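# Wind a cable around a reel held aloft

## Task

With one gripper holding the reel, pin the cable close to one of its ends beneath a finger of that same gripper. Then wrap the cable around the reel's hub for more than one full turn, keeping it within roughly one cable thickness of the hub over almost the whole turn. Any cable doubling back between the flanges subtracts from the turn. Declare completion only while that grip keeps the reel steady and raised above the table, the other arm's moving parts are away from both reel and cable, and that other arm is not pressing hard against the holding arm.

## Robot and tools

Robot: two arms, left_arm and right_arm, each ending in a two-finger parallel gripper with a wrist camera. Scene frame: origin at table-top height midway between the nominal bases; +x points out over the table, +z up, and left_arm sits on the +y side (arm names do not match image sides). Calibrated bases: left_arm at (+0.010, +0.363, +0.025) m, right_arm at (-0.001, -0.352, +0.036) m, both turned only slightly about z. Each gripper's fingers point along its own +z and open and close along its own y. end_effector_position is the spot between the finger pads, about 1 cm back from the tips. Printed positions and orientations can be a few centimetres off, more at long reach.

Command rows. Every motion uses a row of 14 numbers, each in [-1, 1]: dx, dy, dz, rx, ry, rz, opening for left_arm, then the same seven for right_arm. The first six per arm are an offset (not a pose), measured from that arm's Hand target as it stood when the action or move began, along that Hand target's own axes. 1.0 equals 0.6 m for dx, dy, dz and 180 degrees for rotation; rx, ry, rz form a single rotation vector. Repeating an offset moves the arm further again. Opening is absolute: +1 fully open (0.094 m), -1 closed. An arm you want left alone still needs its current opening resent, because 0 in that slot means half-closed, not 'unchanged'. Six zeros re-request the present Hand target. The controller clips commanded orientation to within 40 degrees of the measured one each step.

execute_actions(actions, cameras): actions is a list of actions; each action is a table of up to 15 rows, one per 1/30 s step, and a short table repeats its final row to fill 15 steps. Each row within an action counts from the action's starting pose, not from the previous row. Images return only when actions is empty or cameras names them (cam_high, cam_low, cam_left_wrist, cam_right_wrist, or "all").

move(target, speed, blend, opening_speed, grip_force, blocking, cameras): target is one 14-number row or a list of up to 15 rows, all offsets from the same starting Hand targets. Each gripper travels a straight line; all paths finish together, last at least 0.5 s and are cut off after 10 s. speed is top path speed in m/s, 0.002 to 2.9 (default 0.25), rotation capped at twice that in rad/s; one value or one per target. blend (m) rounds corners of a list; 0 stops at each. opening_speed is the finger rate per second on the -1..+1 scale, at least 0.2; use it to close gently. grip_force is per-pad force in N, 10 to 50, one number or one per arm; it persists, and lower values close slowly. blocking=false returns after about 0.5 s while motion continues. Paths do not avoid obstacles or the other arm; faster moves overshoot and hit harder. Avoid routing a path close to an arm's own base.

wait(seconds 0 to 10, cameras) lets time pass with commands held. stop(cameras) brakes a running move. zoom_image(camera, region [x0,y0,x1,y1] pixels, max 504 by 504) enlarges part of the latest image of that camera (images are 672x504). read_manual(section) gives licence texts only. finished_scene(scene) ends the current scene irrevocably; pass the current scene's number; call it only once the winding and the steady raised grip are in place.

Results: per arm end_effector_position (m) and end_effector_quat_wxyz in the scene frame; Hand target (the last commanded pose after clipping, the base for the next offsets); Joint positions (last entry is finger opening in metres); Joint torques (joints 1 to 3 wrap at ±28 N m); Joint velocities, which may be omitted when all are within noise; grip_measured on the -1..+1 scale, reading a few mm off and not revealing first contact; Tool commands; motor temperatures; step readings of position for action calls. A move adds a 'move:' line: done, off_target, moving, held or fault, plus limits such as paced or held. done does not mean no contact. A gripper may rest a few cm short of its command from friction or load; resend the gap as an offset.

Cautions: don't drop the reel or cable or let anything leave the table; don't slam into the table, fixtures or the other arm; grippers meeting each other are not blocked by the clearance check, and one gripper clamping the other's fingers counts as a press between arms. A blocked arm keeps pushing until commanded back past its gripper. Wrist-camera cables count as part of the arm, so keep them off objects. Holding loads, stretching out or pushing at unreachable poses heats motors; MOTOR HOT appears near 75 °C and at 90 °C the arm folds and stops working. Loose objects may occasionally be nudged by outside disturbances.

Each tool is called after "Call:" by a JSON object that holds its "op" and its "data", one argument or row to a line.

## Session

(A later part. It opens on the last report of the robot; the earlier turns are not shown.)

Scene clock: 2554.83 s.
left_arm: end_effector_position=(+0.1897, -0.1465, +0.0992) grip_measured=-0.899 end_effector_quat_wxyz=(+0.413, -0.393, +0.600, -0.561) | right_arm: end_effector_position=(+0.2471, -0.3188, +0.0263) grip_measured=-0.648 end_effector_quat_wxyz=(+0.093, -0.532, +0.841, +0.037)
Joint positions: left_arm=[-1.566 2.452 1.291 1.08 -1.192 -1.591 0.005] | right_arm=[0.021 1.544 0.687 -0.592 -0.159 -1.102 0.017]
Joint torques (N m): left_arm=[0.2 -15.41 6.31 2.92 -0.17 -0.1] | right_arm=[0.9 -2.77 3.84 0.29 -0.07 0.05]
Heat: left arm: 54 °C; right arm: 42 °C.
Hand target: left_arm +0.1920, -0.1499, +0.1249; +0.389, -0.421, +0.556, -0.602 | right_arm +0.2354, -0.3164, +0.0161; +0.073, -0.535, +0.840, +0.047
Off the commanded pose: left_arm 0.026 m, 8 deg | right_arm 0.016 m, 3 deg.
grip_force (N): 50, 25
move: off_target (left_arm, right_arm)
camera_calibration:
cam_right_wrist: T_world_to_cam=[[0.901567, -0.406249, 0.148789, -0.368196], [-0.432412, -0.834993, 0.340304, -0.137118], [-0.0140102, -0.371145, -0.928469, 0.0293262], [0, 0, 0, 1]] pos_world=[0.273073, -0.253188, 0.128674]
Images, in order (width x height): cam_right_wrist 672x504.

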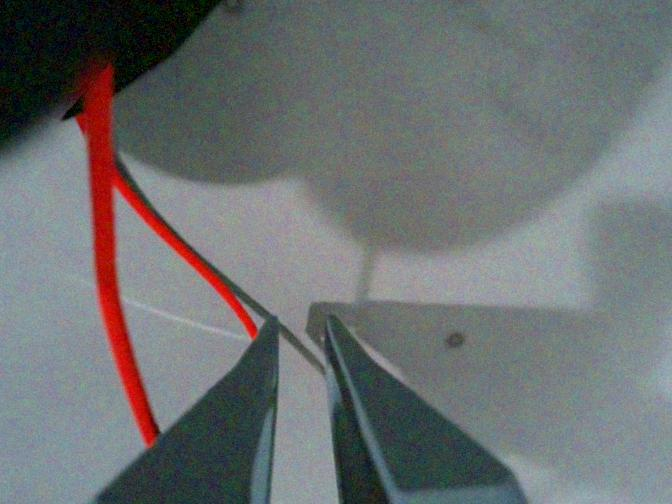

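Call:
{"op": "move", "data": {
  "target": [0,0,0,0,0,0,-1.0,0,0,-0.09,0,0,0,-0.65],
  "speed": 0.1,
  "cameras": ["cam_right_wrist","cam_high"]
}}

Scene clock: 2562.53 s.
left_arm: end_effector_position=(+0.1893, -0.1479, +0.1115) grip_measured=-0.899 end_effector_quat_wxyz=(+0.393, -0.410, +0.575, -0.589) | right_arm: end_effector_position=(+0.2254, -0.3248, +0.0608) grip_measured=-0.648 end_effector_quat_wxyz=(+0.060, -0.532, +0.843, +0.050)
Joint positions: left_arm=[-1.566 2.452 1.291 1.17 -1.187 -1.595 0.005] | right_arm=[0.005 1.443 0.762 -0.841 -0.149 -1.123 0.017]
Joint torques (N m): left_arm=[0.28 -14.52 6.74 2.33 -0.16 0.13] | right_arm=[-0.7 -5.39 7.97 0.06 -0.16 -0.18]
Motor temperatures (°C): left_arm=[28 51 40 55 28 27 31] | right_arm=[27 32 42 30 29 28 27]
Heat: left arm: 55 °C; right arm: 42 °C.
Hand target: left_arm +0.1920, -0.1499, +0.1249; +0.389, -0.421, +0.556, -0.602 | right_arm +0.2315, -0.3249, +0.0693; +0.073, -0.535, +0.840, +0.047
Off the commanded pose: left_arm 0.014 m, 3 deg | right_arm 0.010 m, 2 deg.
grip_force (N): 50, 25
move: off_target (left_arm)
camera_calibration:
cam_right_wrist: T_world_to_cam=[[0.911082, -0.402077, 0.0908992, -0.353479], [-0.404941, -0.831689, 0.379891, -0.170885], [-0.0771455, -0.38292, -0.920554, 0.0687991], [0, 0, 0, 1]] pos_world=[0.258158, -0.257905, 0.160382]
Images, in order (width x height): cam_high 672x504, cam_right_wrist 672x504.

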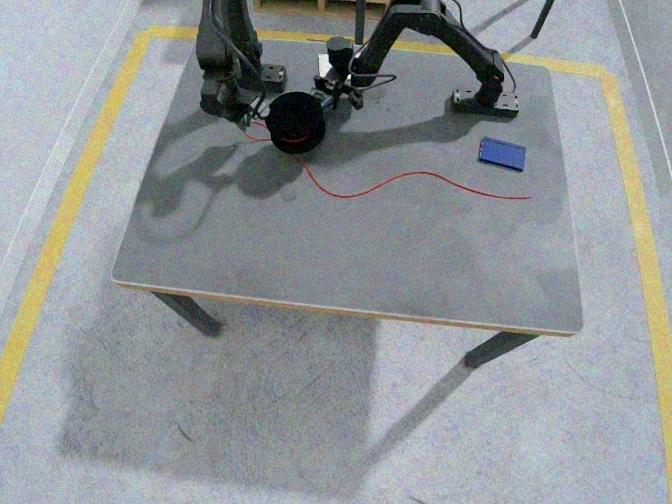

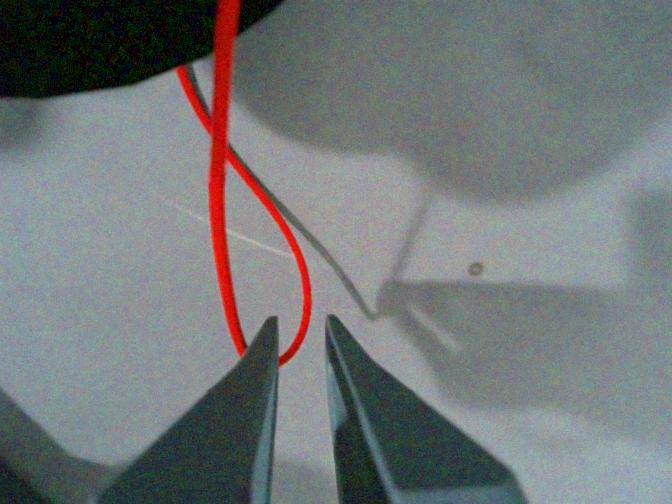

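Call:
{"op": "move", "data": {
  "target": [0,0,0,0,0,0,-1.0,0.0176,-0.0025,-0.011,0,-0.1389,0,-0.65],
  "speed": 0.12,
  "cameras": ["cam_right_wrist"]
}}

Scene clock: 2585.33 s.
left_arm: end_effector_position=(+0.1893, -0.1479, +0.1116) grip_measured=-0.899 end_effector_quat_wxyz=(+0.393, -0.410, +0.574, -0.589) | right_arm: end_effector_position=(+0.2284, -0.3409, +0.0750) grip_measured=-0.648 end_effector_quat_wxyz=(+0.240, -0.512, +0.811, +0.149)
Joint positions: left_arm=[-1.566 2.452 1.291 1.171 -1.187 -1.595 0.005] | right_arm=[-0.388 1.407 0.677 -0.805 -0.572 -1.511 0.017]
Joint torques (N m): left_arm=[0.23 -14.42 6.8 2.32 -0.14 0.13] | right_arm=[-0.59 -2.69 4.77 0.22 -0.68 -0.22]
Heat: left arm: 53 °C; right arm: 43 °C.
Hand target: left_arm +0.1920, -0.1499, +0.1249; +0.389, -0.421, +0.556, -0.602 | right_arm +0.2280, -0.3359, +0.0739; +0.253, -0.513, +0.804, +0.162
Off the commanded pose: left_arm 0.014 m, 3 deg | right_arm 0.005 m, 2 deg.
grip_force (N): 50, 25
move: off_target (left_arm)
camera_calibration:
cam_right_wrist: T_world_to_cam=[[0.887841, -0.445168, 0.116461, -0.375132], [-0.445092, -0.895044, -0.028112, -0.170246], [0.116752, -0.0268766, -0.992797, 0.158453], [0, 0, 0, 1]] pos_world=[0.238783, -0.315116, 0.196214]
Images, in order (width x height): cam_right_wrist 672x504.

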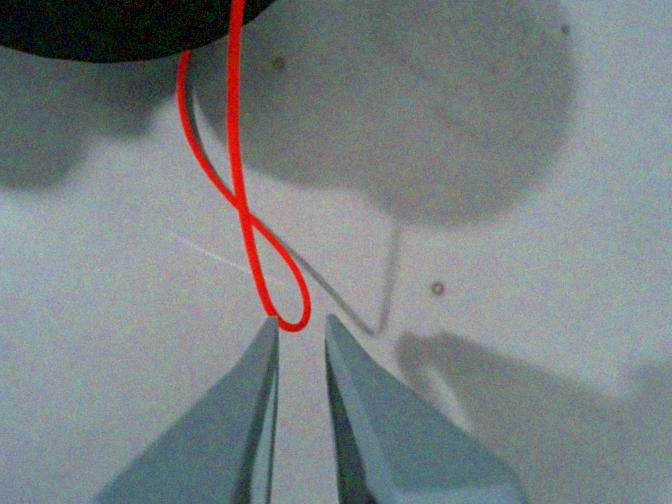

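Call:
{"op": "move", "data": {
  "target": [0,0,0,0,0,0,-1.0,0.0099,-0.0036,0.0565,0,0,0,-0.65],
  "speed": 0.12,
  "cameras": ["cam_right_wrist"]
}}

Scene clock: 2592.53 s.
left_arm: end_effector_position=(+0.1893, -0.1479, +0.1116) grip_measured=-0.899 end_effector_quat_wxyz=(+0.393, -0.410, +0.574, -0.589) | right_arm: end_effector_position=(+0.2371, -0.3313, +0.0439) grip_measured=-0.648 end_effector_quat_wxyz=(+0.244, -0.516, +0.808, +0.147)
Joint positions: left_arm=[-1.566 2.452 1.291 1.171 -1.187 -1.595 0.005] | right_arm=[-0.332 1.494 0.602 -0.599 -0.573 -1.451 0.017]
Joint torques (N m): left_arm=[0.25 -14.52 6.84 2.34 -0.16 0.12] | right_arm=[0.66 -3.25 4.38 0.34 -0.63 0.07]
Heat: left arm: 53 °C; right arm: 43 °C.
Hand target: left_arm +0.1920, -0.1499, +0.1249; +0.389, -0.421, +0.556, -0.602 | right_arm +0.2362, -0.3236, +0.0428; +0.254, -0.513, +0.804, +0.162
Off the commanded pose: left_arm 0.014 m, 3 deg | right_arm 0.008 m, 2 deg.
grip_force (N): 50, 25
move: off_target (left_arm)
camera_calibration:
cam_right_wrist: T_world_to_cam=[[0.88932, -0.439305, 0.12697, -0.373918], [-0.43885, -0.897952, -0.0330516, -0.160821], [0.128533, -0.0263273, -0.991356, 0.124145], [0, 0, 0, 1]] pos_world=[0.246, -0.305405, 0.165233]
Images, in order (width x height): cam_right_wrist 672x504.

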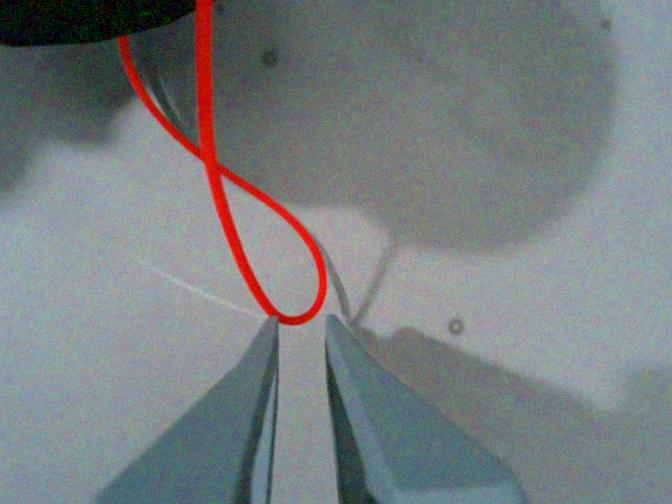

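Call:
{"op": "move", "data": {
  "target": [
    [0,0,0,0,0,0,-1.0,-0.0287,0,-0.041,0,0,0,-0.65],
    [0,0,0,0,0,0,-1.0,-0.0421,-0.0023,-0.0275,0,0,0,-0.65]
  ],
  "speed": 0.12,
  "blend": [0.01,0],
  "cameras": ["cam_right_wrist"]
}}

Scene clock: 2610.20 s.
left_arm: end_effector_position=(+0.1893, -0.1479, +0.1116) grip_measured=-0.899 end_effector_quat_wxyz=(+0.393, -0.410, +0.574, -0.589) | right_arm: end_effector_position=(+0.2359, -0.3184, +0.0612) grip_measured=-0.648 end_effector_quat_wxyz=(+0.237, -0.512, +0.810, +0.159)
Joint positions: left_arm=[-1.566 2.452 1.291 1.171 -1.187 -1.595 0.005] | right_arm=[-0.278 1.439 0.637 -0.681 -0.573 -1.386 0.017]
Joint torques (N m): left_arm=[0.32 -14.41 6.75 2.32 -0.16 0.13] | right_arm=[0.53 -4.79 7.32 0.12 -0.56 0.09]
Heat: left arm: 53 °C; right arm: 42 °C.
Hand target: left_arm +0.1920, -0.1499, +0.1249; +0.389, -0.421, +0.556, -0.602 | right_arm +0.2422, -0.3141, +0.0708; +0.254, -0.513, +0.804, +0.162
Off the commanded pose: left_arm 0.014 m, 3 deg | right_arm 0.012 m, 2 deg.
grip_force (N): 50, 25
move: off_target (left_arm, right_arm); blend cut to 0.0057 m at target 1
camera_calibration:
cam_right_wrist: T_world_to_cam=[[0.891999, -0.44111, 0.0987963, -0.368901], [-0.439994, -0.897357, -0.0340008, -0.148723], [0.103654, -0.0131411, -0.994527, 0.152035], [0, 0, 0, 1]] pos_world=[0.247863, -0.294186, 0.182593]
Images, in order (width x height): cam_right_wrist 672x504.

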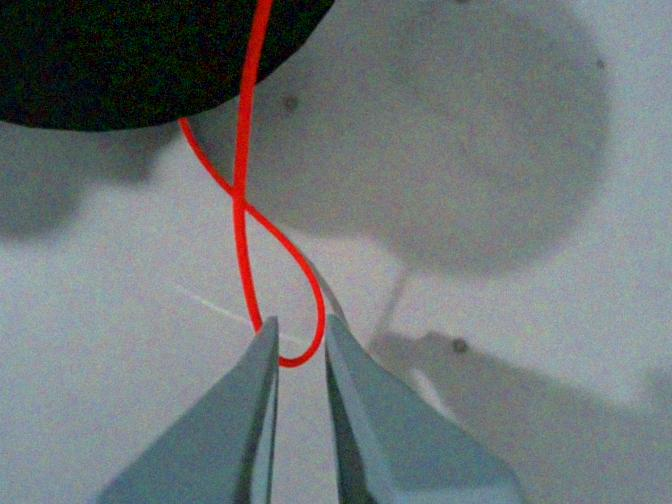

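Call:
{"op": "move", "data": {
  "target": [0,0,0,0,0,0,-1.0,-0.0242,-0.0133,0.0103,0,-0.0389,0,-0.6],
  "speed": 0.12,
  "cameras": ["cam_right_wrist"]
}}

Scene clock: 2625.57 s.
left_arm: end_effector_position=(+0.1893, -0.1479, +0.1116) grip_measured=-0.899 end_effector_quat_wxyz=(+0.393, -0.410, +0.574, -0.589) | right_arm: end_effector_position=(+0.2471, -0.3050, +0.0681) grip_measured=-0.602 end_effector_quat_wxyz=(+0.282, -0.508, +0.792, +0.187)
Joint positions: left_arm=[-1.566 2.452 1.291 1.171 -1.187 -1.595 0.005] | right_arm=[-0.278 1.468 0.637 -0.632 -0.683 -1.385 0.019]
Joint torques (N m): left_arm=[0.28 -14.46 6.78 2.34 -0.16 0.12] | right_arm=[-0.66 -2.84 6.98 0.36 -0.77 0.05]
Heat: left arm: 52 °C; right arm: 42 °C.
Hand target: left_arm +0.1920, -0.1499, +0.1249; +0.389, -0.421, +0.556, -0.602 | right_arm +0.2559, -0.3034, +0.0741; +0.302, -0.502, +0.787, +0.193
Off the commanded pose: left_arm 0.014 m, 3 deg | right_arm 0.011 m, 3 deg.
grip_force (N): 50, 25
move: off_target (left_arm, right_arm)
camera_calibration:
cam_right_wrist: T_world_to_cam=[[0.891398, -0.442009, 0.100194, -0.373836], [-0.426503, -0.892875, -0.144466, -0.126013], [0.153315, 0.0860436, -0.984424, 0.175175], [0, 0, 0, 1]] pos_world=[0.252634, -0.292825, 0.191698]
Images, in order (width x height): cam_right_wrist 672x504.

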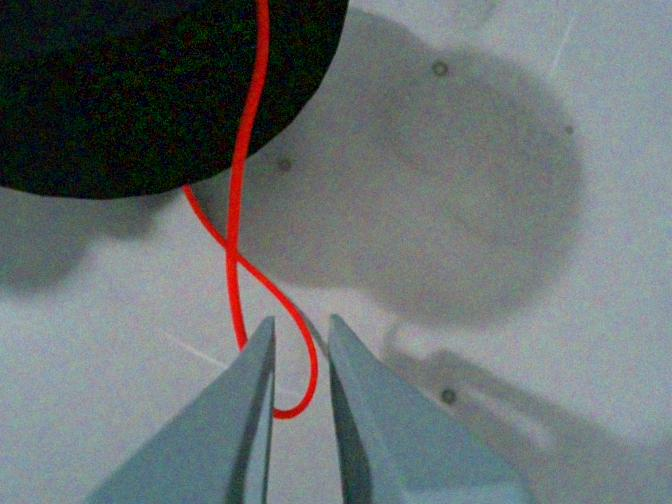

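Call:
{"op": "move", "data": {
  "target": [0,0,0,0,0,0,-1.0,0.0525,0.0037,0.065,0,0,0,-0.6],
  "speed": 0.1,
  "cameras": ["cam_right_wrist"]
}}

Scene clock: 2634.47 s.
left_arm: end_effector_position=(+0.1893, -0.1479, +0.1116) grip_measured=-0.899 end_effector_quat_wxyz=(+0.393, -0.410, +0.574, -0.589) | right_arm: end_effector_position=(+0.2567, -0.3075, +0.0238) grip_measured=-0.602 end_effector_quat_wxyz=(+0.292, -0.506, +0.792, +0.177)
Joint positions: left_arm=[-1.566 2.452 1.291 1.171 -1.187 -1.595 0.005] | right_arm=[-0.278 1.629 0.554 -0.351 -0.685 -1.369 0.019]
Joint torques (N m): left_arm=[0.28 -14.52 6.8 2.32 -0.16 0.13] | right_arm=[0.57 -3.54 3.82 0.46 -0.73 0.11]
Heat: left arm: 52 °C; right arm: 42 °C.
Hand target: left_arm +0.1920, -0.1499, +0.1249; +0.389, -0.421, +0.556, -0.602 | right_arm +0.2550, -0.3000, +0.0240; +0.302, -0.502, +0.787, +0.193
Off the commanded pose: left_arm 0.014 m, 3 deg | right_arm 0.008 m, 2 deg.
grip_force (N): 50, 25
move: off_target (left_arm)
camera_calibration:
cam_right_wrist: T_world_to_cam=[[0.883103, -0.452022, 0.125717, -0.380617], [-0.433074, -0.888416, -0.152199, -0.127296], [0.180486, 0.0799624, -0.980322, 0.121458], [0, 0, 0, 1]] pos_world=[0.259074, -0.294851, 0.147543]
Images, in order (width x height): cam_right_wrist 672x504.

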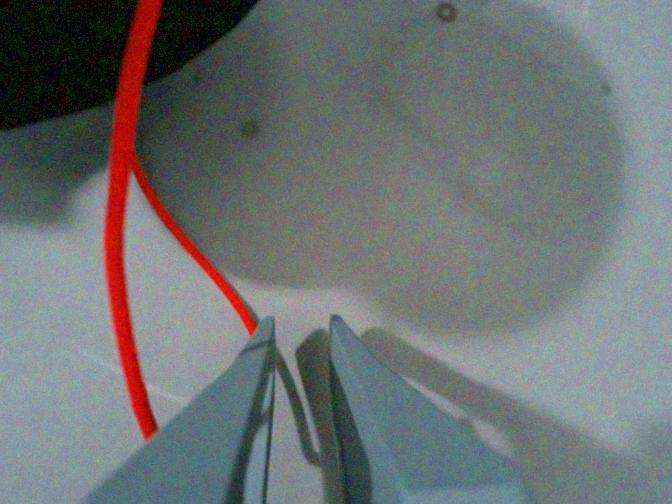

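Call:
{"op": "move", "data": {
  "target": [0,0,0,0,0,0,-1.0,-0.0523,-0.0032,-0.0653,0,0,0,-0.5],
  "speed": 0.12,
  "cameras": ["cam_right_wrist"]
}}

Scene clock: 2642.27 s.
left_arm: end_effector_position=(+0.1893, -0.1479, +0.1116) grip_measured=-0.899 end_effector_quat_wxyz=(+0.393, -0.410, +0.574, -0.589) | right_arm: end_effector_position=(+0.2489, -0.3050, +0.0628) grip_measured=-0.502 end_effector_quat_wxyz=(+0.281, -0.501, +0.796, +0.191)
Joint positions: left_arm=[-1.566 2.452 1.291 1.171 -1.187 -1.595 0.005] | right_arm=[-0.278 1.491 0.631 -0.603 -0.686 -1.369 0.023]
Joint torques (N m): left_arm=[0.36 -14.52 6.69 2.34 -0.17 0.12] | right_arm=[-0.76 -5.11 7.17 0.15 -0.77 -0.1]
Heat: left arm: 52 °C; right arm: 42 °C.
Hand target: left_arm +0.1920, -0.1499, +0.1249; +0.389, -0.421, +0.556, -0.602 | right_arm +0.2554, -0.3035, +0.0740; +0.302, -0.502, +0.787, +0.193
Off the commanded pose: left_arm 0.014 m, 3 deg | right_arm 0.013 m, 3 deg.
grip_force (N): 50, 25
move: off_target (left_arm, right_arm)
camera_calibration:
cam_right_wrist: T_world_to_cam=[[0.886904, -0.453358, 0.0887001, -0.376557], [-0.438469, -0.886594, -0.147292, -0.120917], [0.145417, 0.0917419, -0.985108, 0.173477], [0, 0, 0, 1]] pos_world=[0.255725, -0.293835, 0.186484]
Images, in order (width x height): cam_right_wrist 672x504.

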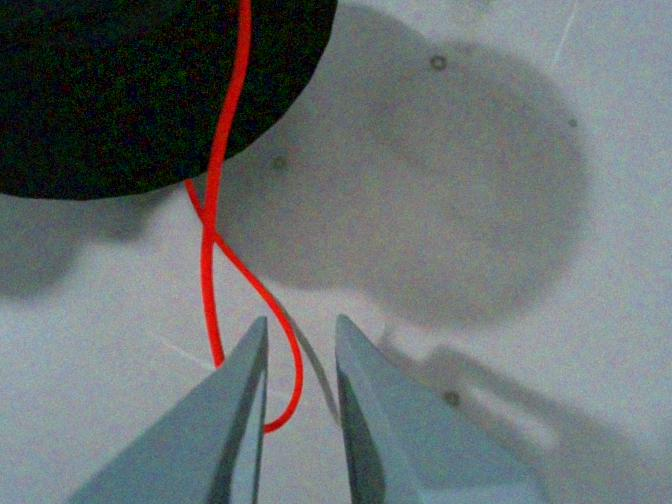

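Call:
{"op": "move", "data": {
  "target": [0,0,0,0,0,0,-1.0,0.0478,0.0163,0.0692,0,0,0,-0.5],
  "speed": 0.1,
  "cameras": ["cam_right_wrist"]
}}

Scene clock: 2650.13 s.
left_arm: end_effector_position=(+0.1893, -0.1479, +0.1116) grip_measured=-0.899 end_effector_quat_wxyz=(+0.393, -0.410, +0.574, -0.589) | right_arm: end_effector_position=(+0.2516, -0.3006, +0.0245) grip_measured=-0.502 end_effector_quat_wxyz=(+0.295, -0.505, +0.791, +0.178)
Joint positions: left_arm=[-1.566 2.452 1.291 1.171 -1.187 -1.595 0.005] | right_arm=[-0.256 1.599 0.521 -0.328 -0.687 -1.339 0.023]
Joint torques (N m): left_arm=[0.32 -14.49 6.82 2.34 -0.17 0.13] | right_arm=[0.59 -3.38 3.77 0.44 -0.71 0.12]
Heat: left arm: 52 °C; right arm: 42 °C.
Hand target: left_arm +0.1920, -0.1499, +0.1249; +0.389, -0.421, +0.556, -0.602 | right_arm +0.2494, -0.2935, +0.0241; +0.302, -0.502, +0.787, +0.193
Off the commanded pose: left_arm 0.014 m, 3 deg | right_arm 0.008 m, 2 deg.
grip_force (N): 50, 25
move: off_target (left_arm)
camera_calibration:
cam_right_wrist: T_world_to_cam=[[0.882201, -0.453842, 0.125496, -0.373442], [-0.433909, -0.887053, -0.157672, -0.122465], [0.18288, 0.0846446, -0.979485, 0.123221], [0, 0, 0, 1]] pos_world=[0.253778, -0.288547, 0.148249]
Images, in order (width x height): cam_right_wrist 672x504.

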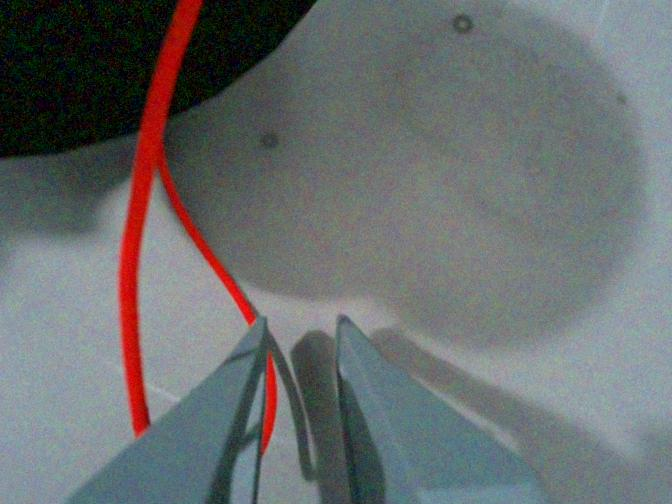

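Call:
{"op": "move", "data": {
  "target": [
    [0,0,0,0,0,0,-1.0,-0.0167,0,-0.0186,0,0,0,-0.5],
    [0,0,0,0,0,0,-1.0,-0.0167,0.0133,-0.0186,0,0,0,-0.5],
    [0,0,0,0,0,0,-1.0,0,0.0133,0,0,0,0,-0.5]
  ],
  "speed": 0.1,
  "cameras": ["cam_right_wrist"]
}}

Scene clock: 2658.80 s.
left_arm: end_effector_position=(+0.1893, -0.1479, +0.1116) grip_measured=-0.899 end_effector_quat_wxyz=(+0.393, -0.410, +0.574, -0.589) | right_arm: end_effector_position=(+0.2436, -0.2967, +0.0239) grip_measured=-0.502 end_effector_quat_wxyz=(+0.294, -0.505, +0.792, +0.179)
Joint positions: left_arm=[-1.566 2.452 1.291 1.171 -1.187 -1.595 0.005] | right_arm=[-0.248 1.57 0.487 -0.32 -0.687 -1.329 0.023]
Joint torques (N m): left_arm=[0.36 -14.41 6.79 2.33 -0.16 0.14] | right_arm=[0.57 -3.29 3.93 0.48 -0.66 0.14]
Heat: left arm: 52 °C; right arm: 41 °C.
Hand target: left_arm +0.1920, -0.1499, +0.1249; +0.389, -0.421, +0.556, -0.602 | right_arm +0.2421, -0.2901, +0.0240; +0.302, -0.502, +0.787, +0.193
Off the commanded pose: left_arm 0.014 m, 3 deg | right_arm 0.007 m, 2 deg.
grip_force (N): 50, 25
move: off_target (left_arm)
camera_calibration:
cam_right_wrist: T_world_to_cam=[[0.88256, -0.453983, 0.122426, -0.364489], [-0.434186, -0.886788, -0.158396, -0.122395], [0.180475, 0.0866389, -0.979756, 0.12504], [0, 0, 0, 1]] pos_world=[0.245974, -0.284844, 0.147745]
Images, in order (width x height): cam_right_wrist 672x504.

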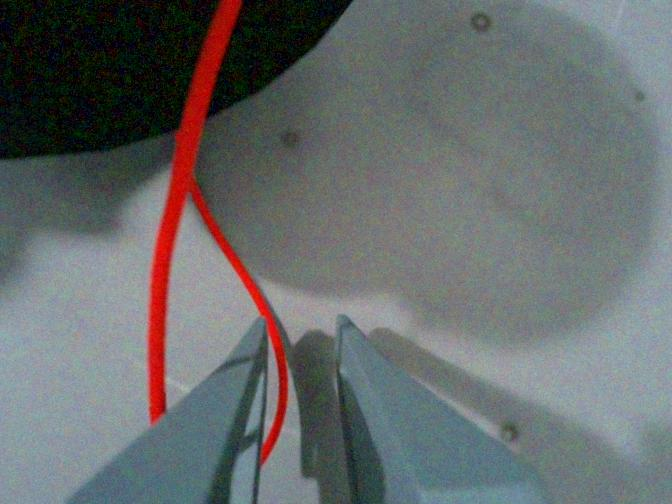

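Call:
{"op": "move", "data": {
  "target": [
    [0,0,0,0,0,0,-1.0,0.01,0.0067,0.0112,0,0,0,-0.5],
    [0,0,0,0,0,0,-1.0,0.01,0.0067,0.0112,0,0,0,-0.94]
  ],
  "speed": 0.06,
  "grip_force": [50,30],
  "cameras": ["cam_right_wrist"]
}}

Scene clock: 2668.17 s.
left_arm: end_effector_position=(+0.1893, -0.1479, +0.1116) grip_measured=-0.899 end_effector_quat_wxyz=(+0.393, -0.410, +0.574, -0.589) | right_arm: end_effector_position=(+0.2409, -0.2952, +0.0155) grip_measured=-0.934 end_effector_quat_wxyz=(+0.296, -0.505, +0.791, +0.178)
Joint positions: left_arm=[-1.566 2.452 1.291 1.171 -1.187 -1.595 0.005] | right_arm=[-0.245 1.594 0.458 -0.26 -0.687 -1.324 0.003]
Joint torques (N m): left_arm=[0.31 -14.52 6.75 2.34 -0.15 0.13] | right_arm=[0.62 -3.25 3.74 0.51 -0.6 0.14]
Heat: left arm: 52 °C; right arm: 41 °C.
Hand target: left_arm +0.1920, -0.1499, +0.1249; +0.389, -0.421, +0.556, -0.602 | right_arm +0.2384, -0.2884, +0.0150; +0.302, -0.502, +0.787, +0.193
Off the commanded pose: left_arm 0.014 m, 3 deg | right_arm 0.007 m, 2 deg.
grip_force (N): 50, 30
move: off_target (left_arm)
camera_calibration:
cam_right_wrist: T_world_to_cam=[[0.882066, -0.454009, 0.125835, -0.3604], [-0.433679, -0.886814, -0.159637, -0.123712], [0.184069, 0.0862382, -0.979123, 0.116073], [0, 0, 0, 1]] pos_world=[0.242879, -0.283345, 0.139251]
Images, in order (width x height): cam_right_wrist 672x504.

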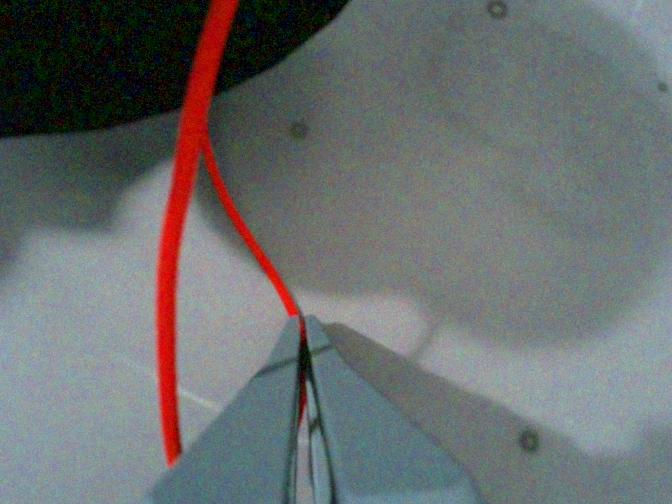

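Call:
{"op": "move", "data": {
  "target": [
    [0,0,0,0,0,0,-1.0,0,0,0,0,0,0,-1.0],
    [0,0,0,0,0,0,-1.0,-0.0346,-0.0026,-0.04,0,0,0,-1.0]
  ],
  "speed": 0.06,
  "grip_force": [50,30],
  "cameras": ["cam_right_wrist"]
}}

Scene clock: 2674.03 s.
left_arm: end_effector_position=(+0.1893, -0.1479, +0.1116) grip_measured=-0.899 end_effector_quat_wxyz=(+0.393, -0.410, +0.574, -0.589) | right_arm: end_effector_position=(+0.2328, -0.2926, +0.0368) grip_measured=-0.984 end_effector_quat_wxyz=(+0.286, -0.501, +0.794, +0.191)
Joint positions: left_arm=[-1.566 2.452 1.291 1.171 -1.187 -1.595 0.005] | right_arm=[-0.245 1.493 0.491 -0.426 -0.69 -1.324 0.001]
Joint torques (N m): left_arm=[0.34 -14.45 6.83 2.33 -0.16 0.13] | right_arm=[0.43 -4.98 6.99 0.26 -0.6 0.03]
Heat: left arm: 52 °C; right arm: 41 °C.
Hand target: left_arm +0.1920, -0.1499, +0.1249; +0.389, -0.421, +0.556, -0.602 | right_arm +0.2396, -0.2897, +0.0468; +0.302, -0.502, +0.787, +0.193
Off the commanded pose: left_arm 0.014 m, 3 deg | right_arm 0.012 m, 2 deg.
grip_force (N): 50, 30
move: off_target (left_arm, right_arm)
camera_calibration:
cam_right_wrist: T_world_to_cam=[[0.885567, -0.455026, 0.0933952, -0.354661], [-0.438307, -0.885121, -0.156357, -0.120143], [0.153812, 0.0975289, -0.983275, 0.14875], [0, 0, 0, 1]] pos_world=[0.238537, -0.282228, 0.1606]
Images, in order (width x height): cam_right_wrist 672x504.

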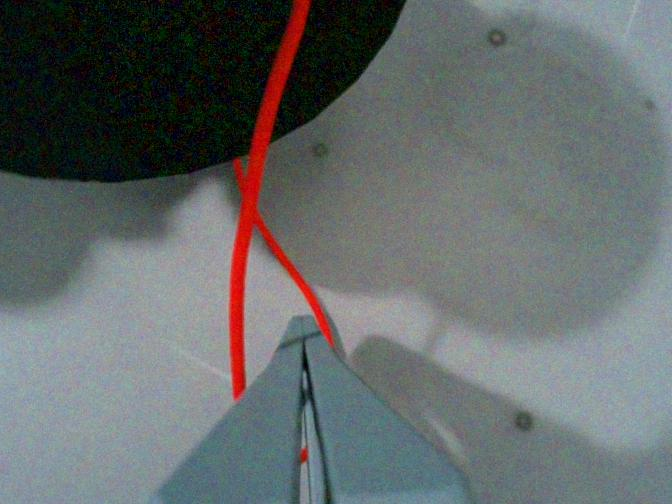

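Call:
{"op": "move", "data": {
  "target": [
    [0,0,0,0,0,0,-1.0,-0.0129,-0.0094,-0.0444,0,0,0,-1.0],
    [0,0,0,0,0,0,-1.0,-0.0129,-0.0094,-0.0444,0,0,0,-0.5]
  ],
  "speed": 0.1,
  "cameras": ["cam_right_wrist"]
}}

Scene clock: 2684.13 s.
left_arm: end_effector_position=(+0.1893, -0.1479, +0.1116) grip_measured=-0.899 end_effector_quat_wxyz=(+0.393, -0.410, +0.574, -0.589) | right_arm: end_effector_position=(+0.2316, -0.3037, +0.0598) grip_measured=-0.502 end_effector_quat_wxyz=(+0.279, -0.497, +0.798, +0.195)
Joint positions: left_arm=[-1.566 2.452 1.291 1.171 -1.187 -1.595 0.005] | right_arm=[-0.298 1.441 0.573 -0.618 -0.69 -1.388 0.023]
Joint torques (N m): left_arm=[0.32 -14.48 6.86 2.32 -0.16 0.12] | right_arm=[-0.84 -4.7 7.47 0.12 -0.73 -0.2]
Heat: left arm: 52 °C; right arm: 42 °C.
Hand target: left_arm +0.1920, -0.1499, +0.1249; +0.389, -0.421, +0.556, -0.602 | right_arm +0.2396, -0.3029, +0.0717; +0.302, -0.502, +0.787, +0.193
Off the commanded pose: left_arm 0.014 m, 3 deg | right_arm 0.014 m, 3 deg.
grip_force (N): 50, 30
move: off_target (left_arm, right_arm); target 2's new opening was sent with right_arm's hand 0.014 m and 3 deg from that target
camera_calibration:
cam_right_wrist: T_world_to_cam=[[0.885424, -0.458341, 0.0771179, -0.360843], [-0.444491, -0.883522, -0.147705, -0.12552], [0.135834, 0.0965031, -0.98602, 0.17665], [0, 0, 0, 1]] pos_world=[0.239712, -0.293336, 0.183468]
Images, in order (width x height): cam_right_wrist 672x504.

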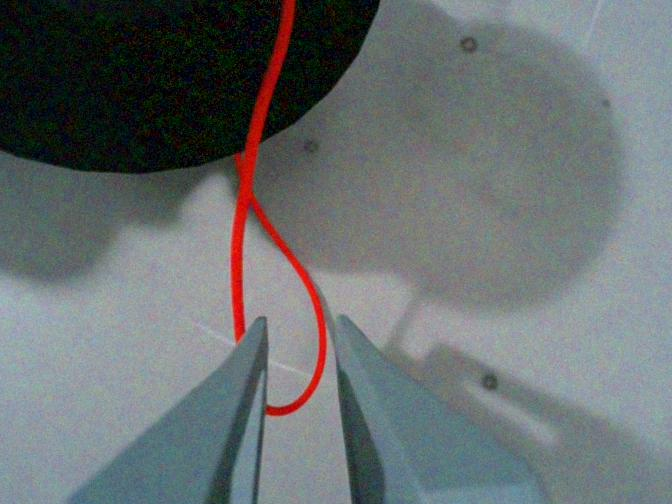

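Call:
{"op": "move", "data": {
  "target": [0,0,0,0,0,0,-1.0,0.0502,0.0035,0.0763,0,0,0,-0.5],
  "speed": 0.1,
  "cameras": ["cam_right_wrist"]
}}

Scene clock: 2696.13 s.
left_arm: end_effector_position=(+0.1893, -0.1479, +0.1116) grip_measured=-0.899 end_effector_quat_wxyz=(+0.393, -0.410, +0.574, -0.589) | right_arm: end_effector_position=(+0.2438, -0.3016, +0.0182) grip_measured=-0.502 end_effector_quat_wxyz=(+0.295, -0.506, +0.791, +0.178)
Joint positions: left_arm=[-1.566 2.452 1.291 1.171 -1.187 -1.595 0.005] | right_arm=[-0.272 1.602 0.486 -0.302 -0.69 -1.36 0.023]
Joint torques (N m): left_arm=[0.34 -14.49 6.78 2.32 -0.13 0.11] | right_arm=[0.88 -3.18 3.44 0.45 -0.7 0.07]
Heat: left arm: 52 °C; right arm: 42 °C.
Hand target: left_arm +0.1920, -0.1499, +0.1249; +0.389, -0.421, +0.556, -0.602 | right_arm +0.2413, -0.2946, +0.0176; +0.302, -0.502, +0.787, +0.193
Off the commanded pose: left_arm 0.014 m, 3 deg | right_arm 0.008 m, 2 deg.
grip_force (N): 50, 30
move: off_target (left_arm)
camera_calibration:
cam_right_wrist: T_world_to_cam=[[0.882471, -0.453064, 0.126406, -0.366064], [-0.432851, -0.887382, -0.158722, -0.128109], [0.184082, 0.0853528, -0.979198, 0.118477], [0, 0, 0, 1]] pos_world=[0.245779, -0.289644, 0.141951]
Images, in order (width x height): cam_right_wrist 672x504.

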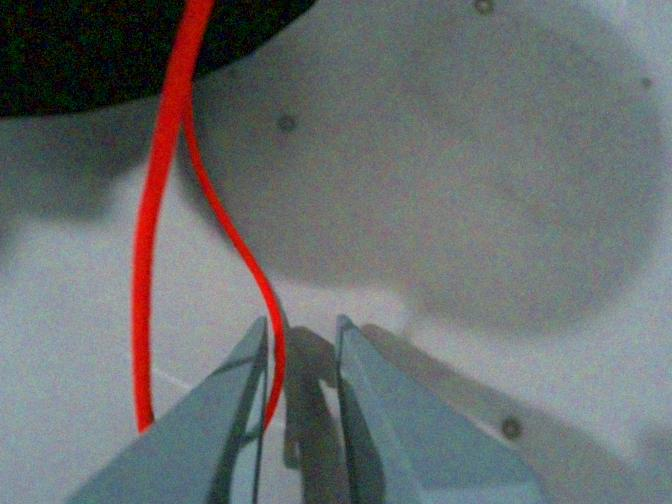

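Call:
{"op": "zoom_image", "data": {
  "camera": "cam_right_wrist",
  "region": [200, 260, 400, 480]
}}

Scaled by 2.291 from the camera's 672x504 image, which has a finer 960x720 frame.

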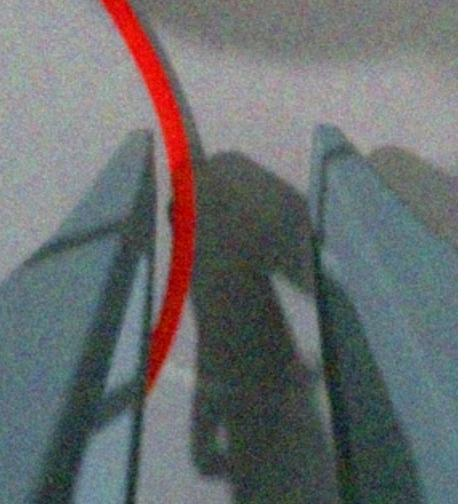

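Call:
{"op": "move", "data": {
  "target": [0,0,0,0,0,0,-1.0,0,0,0,0,0,0,-0.95],
  "opening_speed": 0.3,
  "grip_force": [50,30],
  "cameras": ["cam_right_wrist"]
}}

Call:
{"op": "zoom_image", "data": {
  "camera": "cam_right_wrist",
  "region": [200, 260, 400, 480]
}}

Scene clock: 2706.20 s.
left_arm: end_effector_position=(+0.1893, -0.1479, +0.1116) grip_measured=-0.899 end_effector_quat_wxyz=(+0.393, -0.410, +0.574, -0.589) | right_arm: end_effector_position=(+0.2439, -0.3016, +0.0182) grip_measured=-0.948 end_effector_quat_wxyz=(+0.295, -0.506, +0.791, +0.178)
Joint positions: left_arm=[-1.566 2.452 1.291 1.171 -1.187 -1.595 0.005] | right_arm=[-0.272 1.602 0.486 -0.302 -0.69 -1.359 0.002]
Joint torques (N m): left_arm=[0.25 -14.45 6.84 2.32 -0.17 0.11] | right_arm=[0.8 -3.41 3.6 0.45 -0.69 0.15]
Heat: left arm: 52 °C; right arm: 41 °C.
Hand target: left_arm +0.1920, -0.1499, +0.1249; +0.389, -0.421, +0.556, -0.602 | right_arm +0.2413, -0.2946, +0.0176; +0.302, -0.502, +0.787, +0.193
Off the commanded pose: left_arm 0.014 m, 3 deg | right_arm 0.007 m, 2 deg.
grip_force (N): 50, 30
move: off_target (left_arm)
camera_calibration:
cam_right_wrist: T_world_to_cam=[[0.882309, -0.45333, 0.12658, -0.366127], [-0.433096, -0.887257, -0.158754, -0.128008], [0.184277, 0.0852484, -0.97917, 0.118395], [0, 0, 0, 1]] pos_world=[0.24578, -0.289645, 0.141952]
Images, in order (width x height): cam_right_wrist 672x504.

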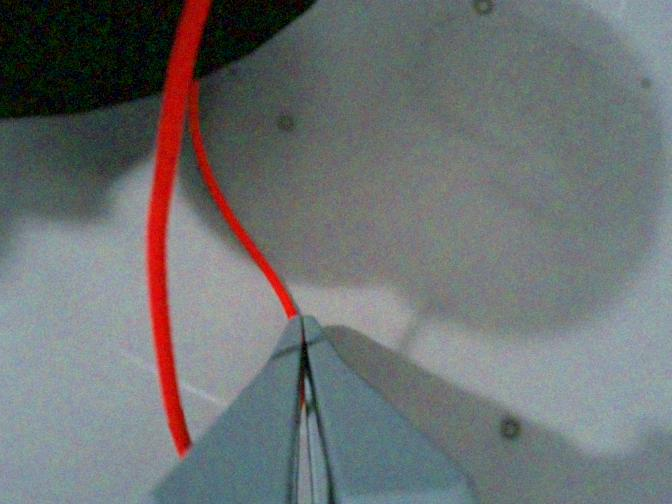

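Scaled by 2.291 from the camera's 672x504 image, which has a finer 960x720 frame.

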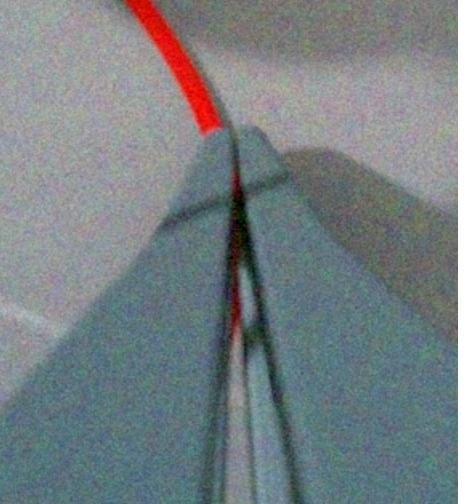

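Call:
{"op": "move", "data": {
  "target": [
    [0,0,0,0,0,0,-1.0,0,0,0,0,0,0,-1.0],
    [0,0,0,0,0,0,-1.0,-0.02,0,-0.0225,0,0,0,-1.0]
  ],
  "speed": 0.06,
  "cameras": ["cam_right_wrist"]
}}

Scene clock: 2715.57 s.
left_arm: end_effector_position=(+0.1893, -0.1479, +0.1116) grip_measured=-0.899 end_effector_quat_wxyz=(+0.393, -0.410, +0.574, -0.589) | right_arm: end_effector_position=(+0.2343, -0.2989, +0.0254) grip_measured=-0.984 end_effector_quat_wxyz=(+0.286, -0.501, +0.795, +0.189)
Joint positions: left_arm=[-1.566 2.452 1.291 1.171 -1.187 -1.595 0.005] | right_arm=[-0.272 1.553 0.486 -0.381 -0.69 -1.358 0.001]
Joint torques (N m): left_arm=[0.27 -14.48 6.79 2.34 -0.16 0.12] | right_arm=[0.66 -5.26 6.38 0.19 -0.68 0.11]
Heat: left arm: 52 °C; right arm: 41 °C.
Hand target: left_arm +0.1920, -0.1499, +0.1249; +0.389, -0.421, +0.556, -0.602 | right_arm +0.2413, -0.2947, +0.0357; +0.302, -0.502, +0.787, +0.193
Off the commanded pose: left_arm 0.014 m, 3 deg | right_arm 0.013 m, 2 deg.
grip_force (N): 50, 30
move: off_target (left_arm, right_arm)
camera_calibration:
cam_right_wrist: T_world_to_cam=[[0.885155, -0.455317, 0.0958521, -0.35792], [-0.438821, -0.885382, -0.153412, -0.126798], [0.154717, 0.093731, -0.983503, 0.136599], [0, 0, 0, 1]] pos_world=[0.240038, -0.288035, 0.149201]
Images, in order (width x height): cam_right_wrist 672x504.

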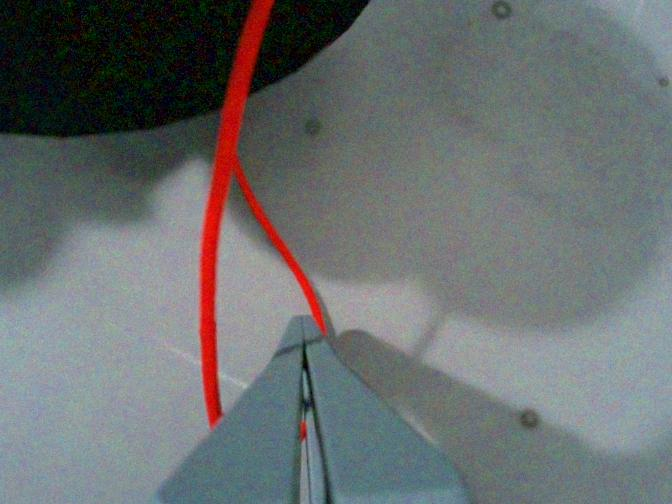

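Call:
{"op": "move", "data": {
  "target": [
    [0,0,0,0,0,0,-1.0,-0.1213,-0.0248,-0.2143,0,0,0,-1.0],
    [0,0,0,0,0,0,-1.0,-0.3112,-0.1862,-0.0657,-0.0407,0.2308,0.106,-0.5],
    [0,0,0,0,0,0,-1.0,-0.3728,0.0027,0.1467,-0.0407,0.2308,0.106,-0.4]
  ],
  "speed": 0.2,
  "blend": [0.03,0.03,0],
  "cameras": ["cam_right_wrist","cam_high"]
}}

Scene clock: 2754.93 s.
left_arm: end_effector_position=(+0.1893, -0.1479, +0.1116) grip_measured=-0.899 end_effector_quat_wxyz=(+0.393, -0.410, +0.574, -0.589) | right_arm: end_effector_position=(+0.3279, -0.0938, +0.1200) grip_measured=-0.402 end_effector_quat_wxyz=(-0.071, -0.427, +0.897, +0.091)
Joint positions: left_arm=[-1.566 2.452 1.291 1.171 -1.187 -1.595 0.005] | right_arm=[0.584 2.289 2.095 -1.494 -0.199 -0.323 0.028]
Joint torques (N m): left_arm=[0.31 -14.46 6.78 2.34 -0.18 0.14] | right_arm=[-0.54 -10.81 8.64 -0.13 -0.22 0.12]
Heat: left arm: 52 °C; right arm: 42 °C.
Hand target: left_arm +0.1920, -0.1499, +0.1249; +0.389, -0.421, +0.556, -0.602 | right_arm +0.3348, -0.0900, +0.1200; -0.062, -0.421, +0.900, +0.098
Off the commanded pose: left_arm 0.014 m, 3 deg | right_arm 0.008 m, 2 deg.
grip_force (N): 50, 30
move: off_target (left_arm); blend cut to 0 m at target 2; target 2's new opening was sent with right_arm's hand 0.003 m and 10 deg from that target
camera_calibration:
cam_right_wrist: T_world_to_cam=[[0.798101, -0.590166, -0.121407, -0.314467], [-0.441018, -0.70948, 0.549675, 0.0431871], [-0.410535, -0.385153, -0.82651, 0.317541], [0, 0, 0, 1]] pos_world=[0.400384, -0.0326455, 0.200533]
Images, in order (width x height): cam_high 672x504, cam_right_wrist 672x504.

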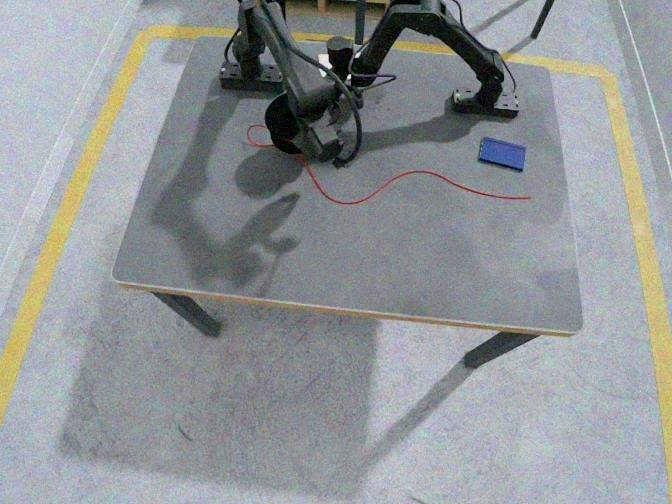

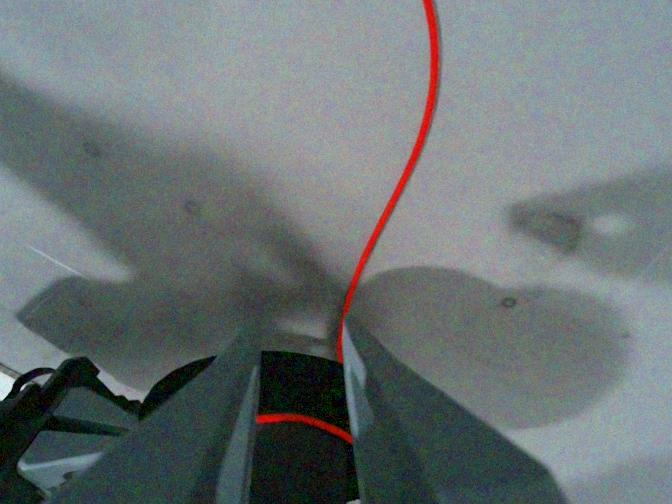

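Call:
{"op": "move", "data": {
  "target": [0,0,0,0,0,0,-1.0,0.0022,-0.0473,0.1083,0,0,0,-0.4],
  "speed": 0.2,
  "cameras": ["cam_right_wrist"]
}}

Scene clock: 2770.43 s.
left_arm: end_effector_position=(+0.1893, -0.1479, +0.1116) grip_measured=-0.899 end_effector_quat_wxyz=(+0.393, -0.410, +0.574, -0.589) | right_arm: end_effector_position=(+0.3420, -0.1010, +0.0577) grip_measured=-0.402 end_effector_quat_wxyz=(-0.060, -0.417, +0.902, +0.094)
Joint positions: left_arm=[-1.566 2.452 1.291 1.171 -1.187 -1.595 0.005] | right_arm=[0.552 2.321 1.904 -1.253 -0.2 -0.33 0.028]
Joint torques (N m): left_arm=[0.31 -14.52 6.83 2.33 -0.16 0.12] | right_arm=[-0.28 -11.29 5.52 -0.03 -0.22 -0.12]
Heat: left arm: 52 °C; right arm: 42 °C.
Hand target: left_arm +0.1920, -0.1499, +0.1249; +0.389, -0.421, +0.556, -0.602 | right_arm +0.3424, -0.1006, +0.0502; -0.062, -0.421, +0.900, +0.098
Off the commanded pose: left_arm 0.014 m, 3 deg | right_arm 0.007 m, 1 deg.
grip_force (N): 50, 30
move: off_target (left_arm)
camera_calibration:
cam_right_wrist: T_world_to_cam=[[0.784504, -0.609209, -0.115839, -0.335023], [-0.467564, -0.703799, 0.534837, 0.0890591], [-0.407355, -0.365419, -0.836977, 0.270588], [0, 0, 0, 1]] pos_world=[0.414693, -0.0425414, 0.140035]
Images, in order (width x height): cam_right_wrist 672x504.

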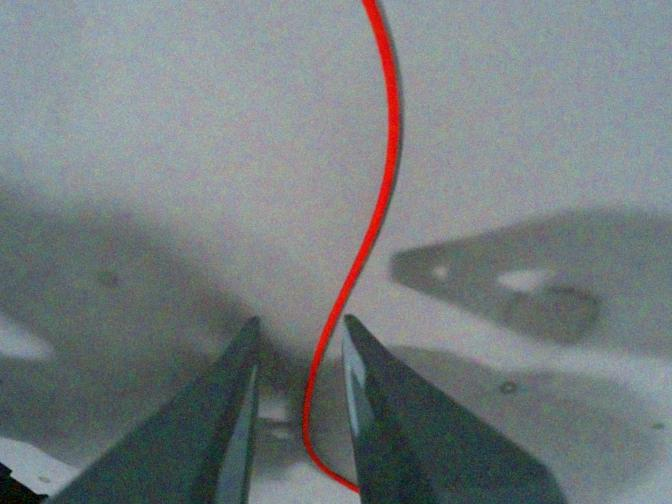

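Call:
{"op": "move", "data": {
  "target": [0,0,0,0,0,0,-1.0,0.0168,-0.0287,0.0422,0.081,0,0.0556,-0.4],
  "speed": 0.2,
  "cameras": ["cam_right_wrist"]
}}

Scene clock: 2792.13 s.
left_arm: end_effector_position=(+0.1893, -0.1479, +0.1116) grip_measured=-0.899 end_effector_quat_wxyz=(+0.393, -0.410, +0.574, -0.589) | right_arm: end_effector_position=(+0.3390, -0.1180, +0.0155) grip_measured=-0.402 end_effector_quat_wxyz=(-0.038, -0.350, +0.936, -0.019)
Joint positions: left_arm=[-1.566 2.452 1.291 1.171 -1.187 -1.595 0.005] | right_arm=[0.615 2.303 1.715 -1.065 0.018 -0.105 0.028]
Joint torques (N m): left_arm=[0.29 -14.46 6.86 2.34 -0.17 0.15] | right_arm=[0.23 -14.17 4.56 0.1 0.17 0.15]
Motor temperatures (°C): left_arm=[28 50 39 52 28 27 31] | right_arm=[27 37 41 29 30 28 27]
Heat: left arm: 52 °C; right arm: 41 °C.
Hand target: left_arm +0.1920, -0.1499, +0.1249; +0.389, -0.421, +0.556, -0.602 | right_arm +0.3438, -0.1160, +0.0220; -0.017, -0.345, +0.938, -0.022
Off the commanded pose: left_arm 0.014 m, 3 deg | right_arm 0.008 m, 2 deg.
grip_force (N): 50, 30
move: off_target (left_arm)
camera_calibration:
cam_right_wrist: T_world_to_cam=[[0.691276, -0.713993, 0.11114, -0.332254], [-0.624968, -0.513566, 0.587933, 0.173277], [-0.362703, -0.475883, -0.801238, 0.199058], [0, 0, 0, 1]] pos_world=[0.410171, -0.0535093, 0.0945443]
Images, in order (width x height): cam_right_wrist 672x504.

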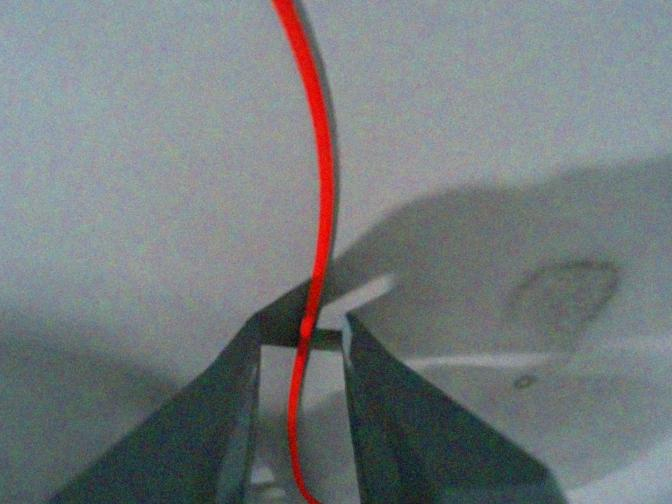

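Call:
{"op": "move", "data": {
  "target": [0,0,0,0,0,0,-1.0,0,0,0,0,0,0,-1.0],
  "grip_force": [50,45],
  "cameras": ["cam_right_wrist"]
}}

Scene clock: 2797.17 s.
left_arm: end_effector_position=(+0.1893, -0.1479, +0.1116) grip_measured=-0.899 end_effector_quat_wxyz=(+0.393, -0.410, +0.574, -0.589) | right_arm: end_effector_position=(+0.3403, -0.1176, +0.0154) grip_measured=-0.950 end_effector_quat_wxyz=(-0.035, -0.349, +0.936, -0.020)
Joint positions: left_arm=[-1.566 2.452 1.291 1.171 -1.187 -1.595 0.005] | right_arm=[0.615 2.303 1.715 -1.06 0.021 -0.104 0.002]
Joint torques (N m): left_arm=[0.31 -14.49 6.74 2.35 -0.17 0.13] | right_arm=[0.32 -14.15 4.48 0.11 0.17 0.11]
Heat: left arm: 52 °C; right arm: 41 °C.
Hand target: left_arm +0.1920, -0.1499, +0.1249; +0.389, -0.421, +0.556, -0.602 | right_arm +0.3438, -0.1160, +0.0220; -0.017, -0.345, +0.938, -0.023
Off the commanded pose: left_arm 0.014 m, 3 deg | right_arm 0.008 m, 2 deg.
grip_force (N): 50, 45
move: off_target (left_arm)
camera_calibration:
cam_right_wrist: T_world_to_cam=[[0.689703, -0.715025, 0.114238, -0.332486], [-0.628848, -0.513267, 0.584043, 0.175691], [-0.358971, -0.474654, -0.803644, 0.198566], [0, 0, 0, 1]] pos_world=[0.411078, -0.0533089, 0.0949473]
Images, in order (width x height): cam_right_wrist 672x504.

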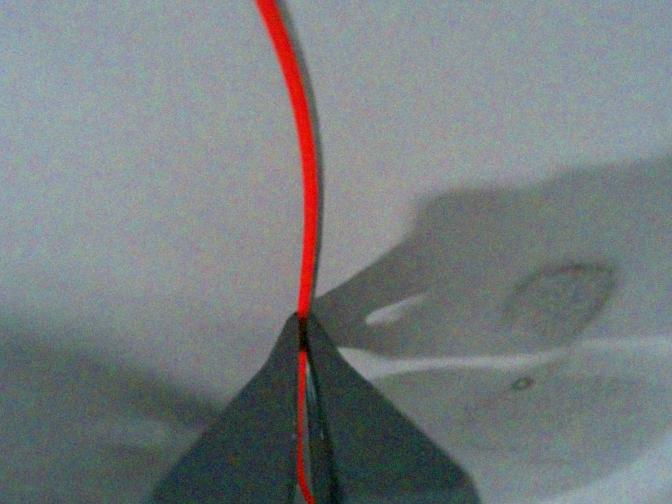

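Call:
{"op": "move", "data": {
  "target": [
    [0,0,0,0,0,0,-1.0,0.0173,-0.0212,-0.0735,0,0,0,-1.0],
    [0,0,0,0,0,0,-1.0,0.0572,-0.1838,-0.0665,0,0,0.2222,-1.0],
    [0,0,0,0,0,0,-1.0,0.246,-0.3292,-0.053,0,0,0.4722,-1.0],
    [0,0,0,0,0,0,-1.0,0.442,-0.3798,-0.0252,0,0,0.6389,-1.0],
    [0,0,0,0,0,0,-1.0,0.5948,-0.4323,0.0255,0,0,0.75,-1.0]
  ],
  "speed": 0.25,
  "blend": [0.02,0.04,0.04,0.03,0],
  "cameras": ["cam_right_wrist","cam_high"]
}}

Scene clock: 2831.90 s.
left_arm: end_effector_position=(+0.1893, -0.1479, +0.1116) grip_measured=-0.899 end_effector_quat_wxyz=(+0.393, -0.410, +0.574, -0.589) | right_arm: end_effector_position=(+0.2426, -0.5443, +0.0353) grip_measured=-0.951 end_effector_quat_wxyz=(+0.014, +0.729, +0.684, -0.018)
Joint positions: left_arm=[-1.566 2.452 1.291 1.171 -1.187 -1.595 0.005] | right_arm=[-0.642 1.822 1.064 -0.791 0.04 0.987 0.002]
Joint torques (N m): left_arm=[0.32 -14.52 6.82 2.32 -0.16 0.13] | right_arm=[0.02 -7.06 4.79 0.2 0.13 0.16]
Motor temperatures (°C): left_arm=[28 51 39 52 28 27 31] | right_arm=[27 44 41 29 29 28 28]
Heat: left arm: 52 °C; right arm: 44 °C.
Hand target: left_arm +0.1920, -0.1499, +0.1249; +0.389, -0.421, +0.556, -0.602 | right_arm +0.2403, -0.5451, +0.0314; +0.014, +0.735, +0.678, -0.024
Off the commanded pose: left_arm 0.014 m, 3 deg | right_arm 0.005 m, 1 deg.
grip_force (N): 50, 45
move: off_target (left_arm)
camera_calibration:
cam_right_wrist: T_world_to_cam=[[-0.993378, 0.0239748, 0.11236, 0.238155], [0.0752538, 0.874764, 0.47867, 0.472102], [-0.0868122, 0.483956, -0.870776, 0.435078], [0, 0, 0, 1]] pos_world=[0.238821, -0.629246, 0.126115]
Images, in order (width x height): cam_high 672x504, cam_right_wrist 672x504.

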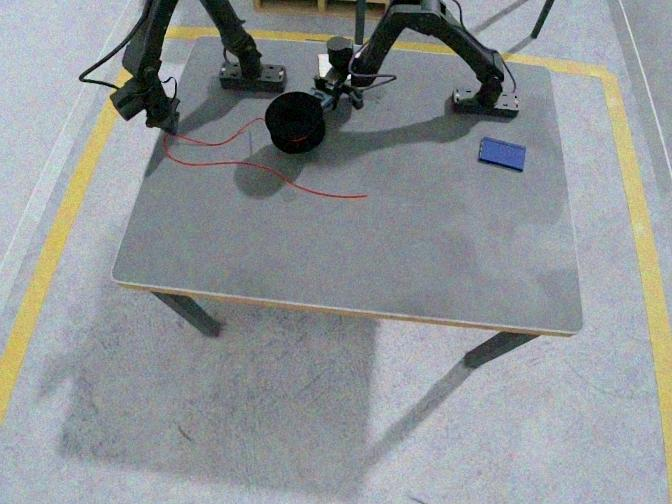

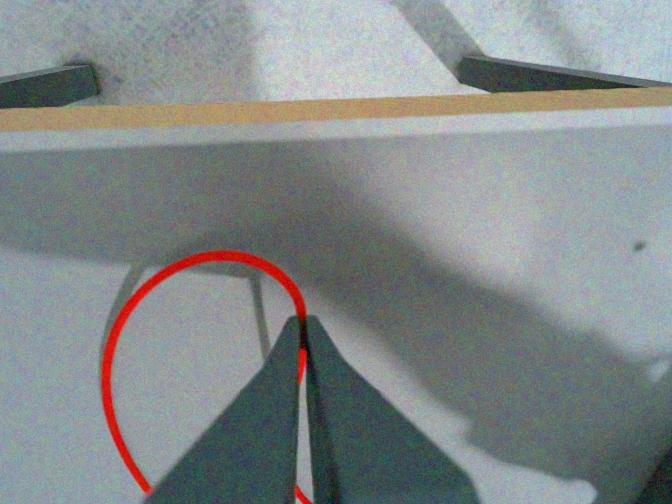

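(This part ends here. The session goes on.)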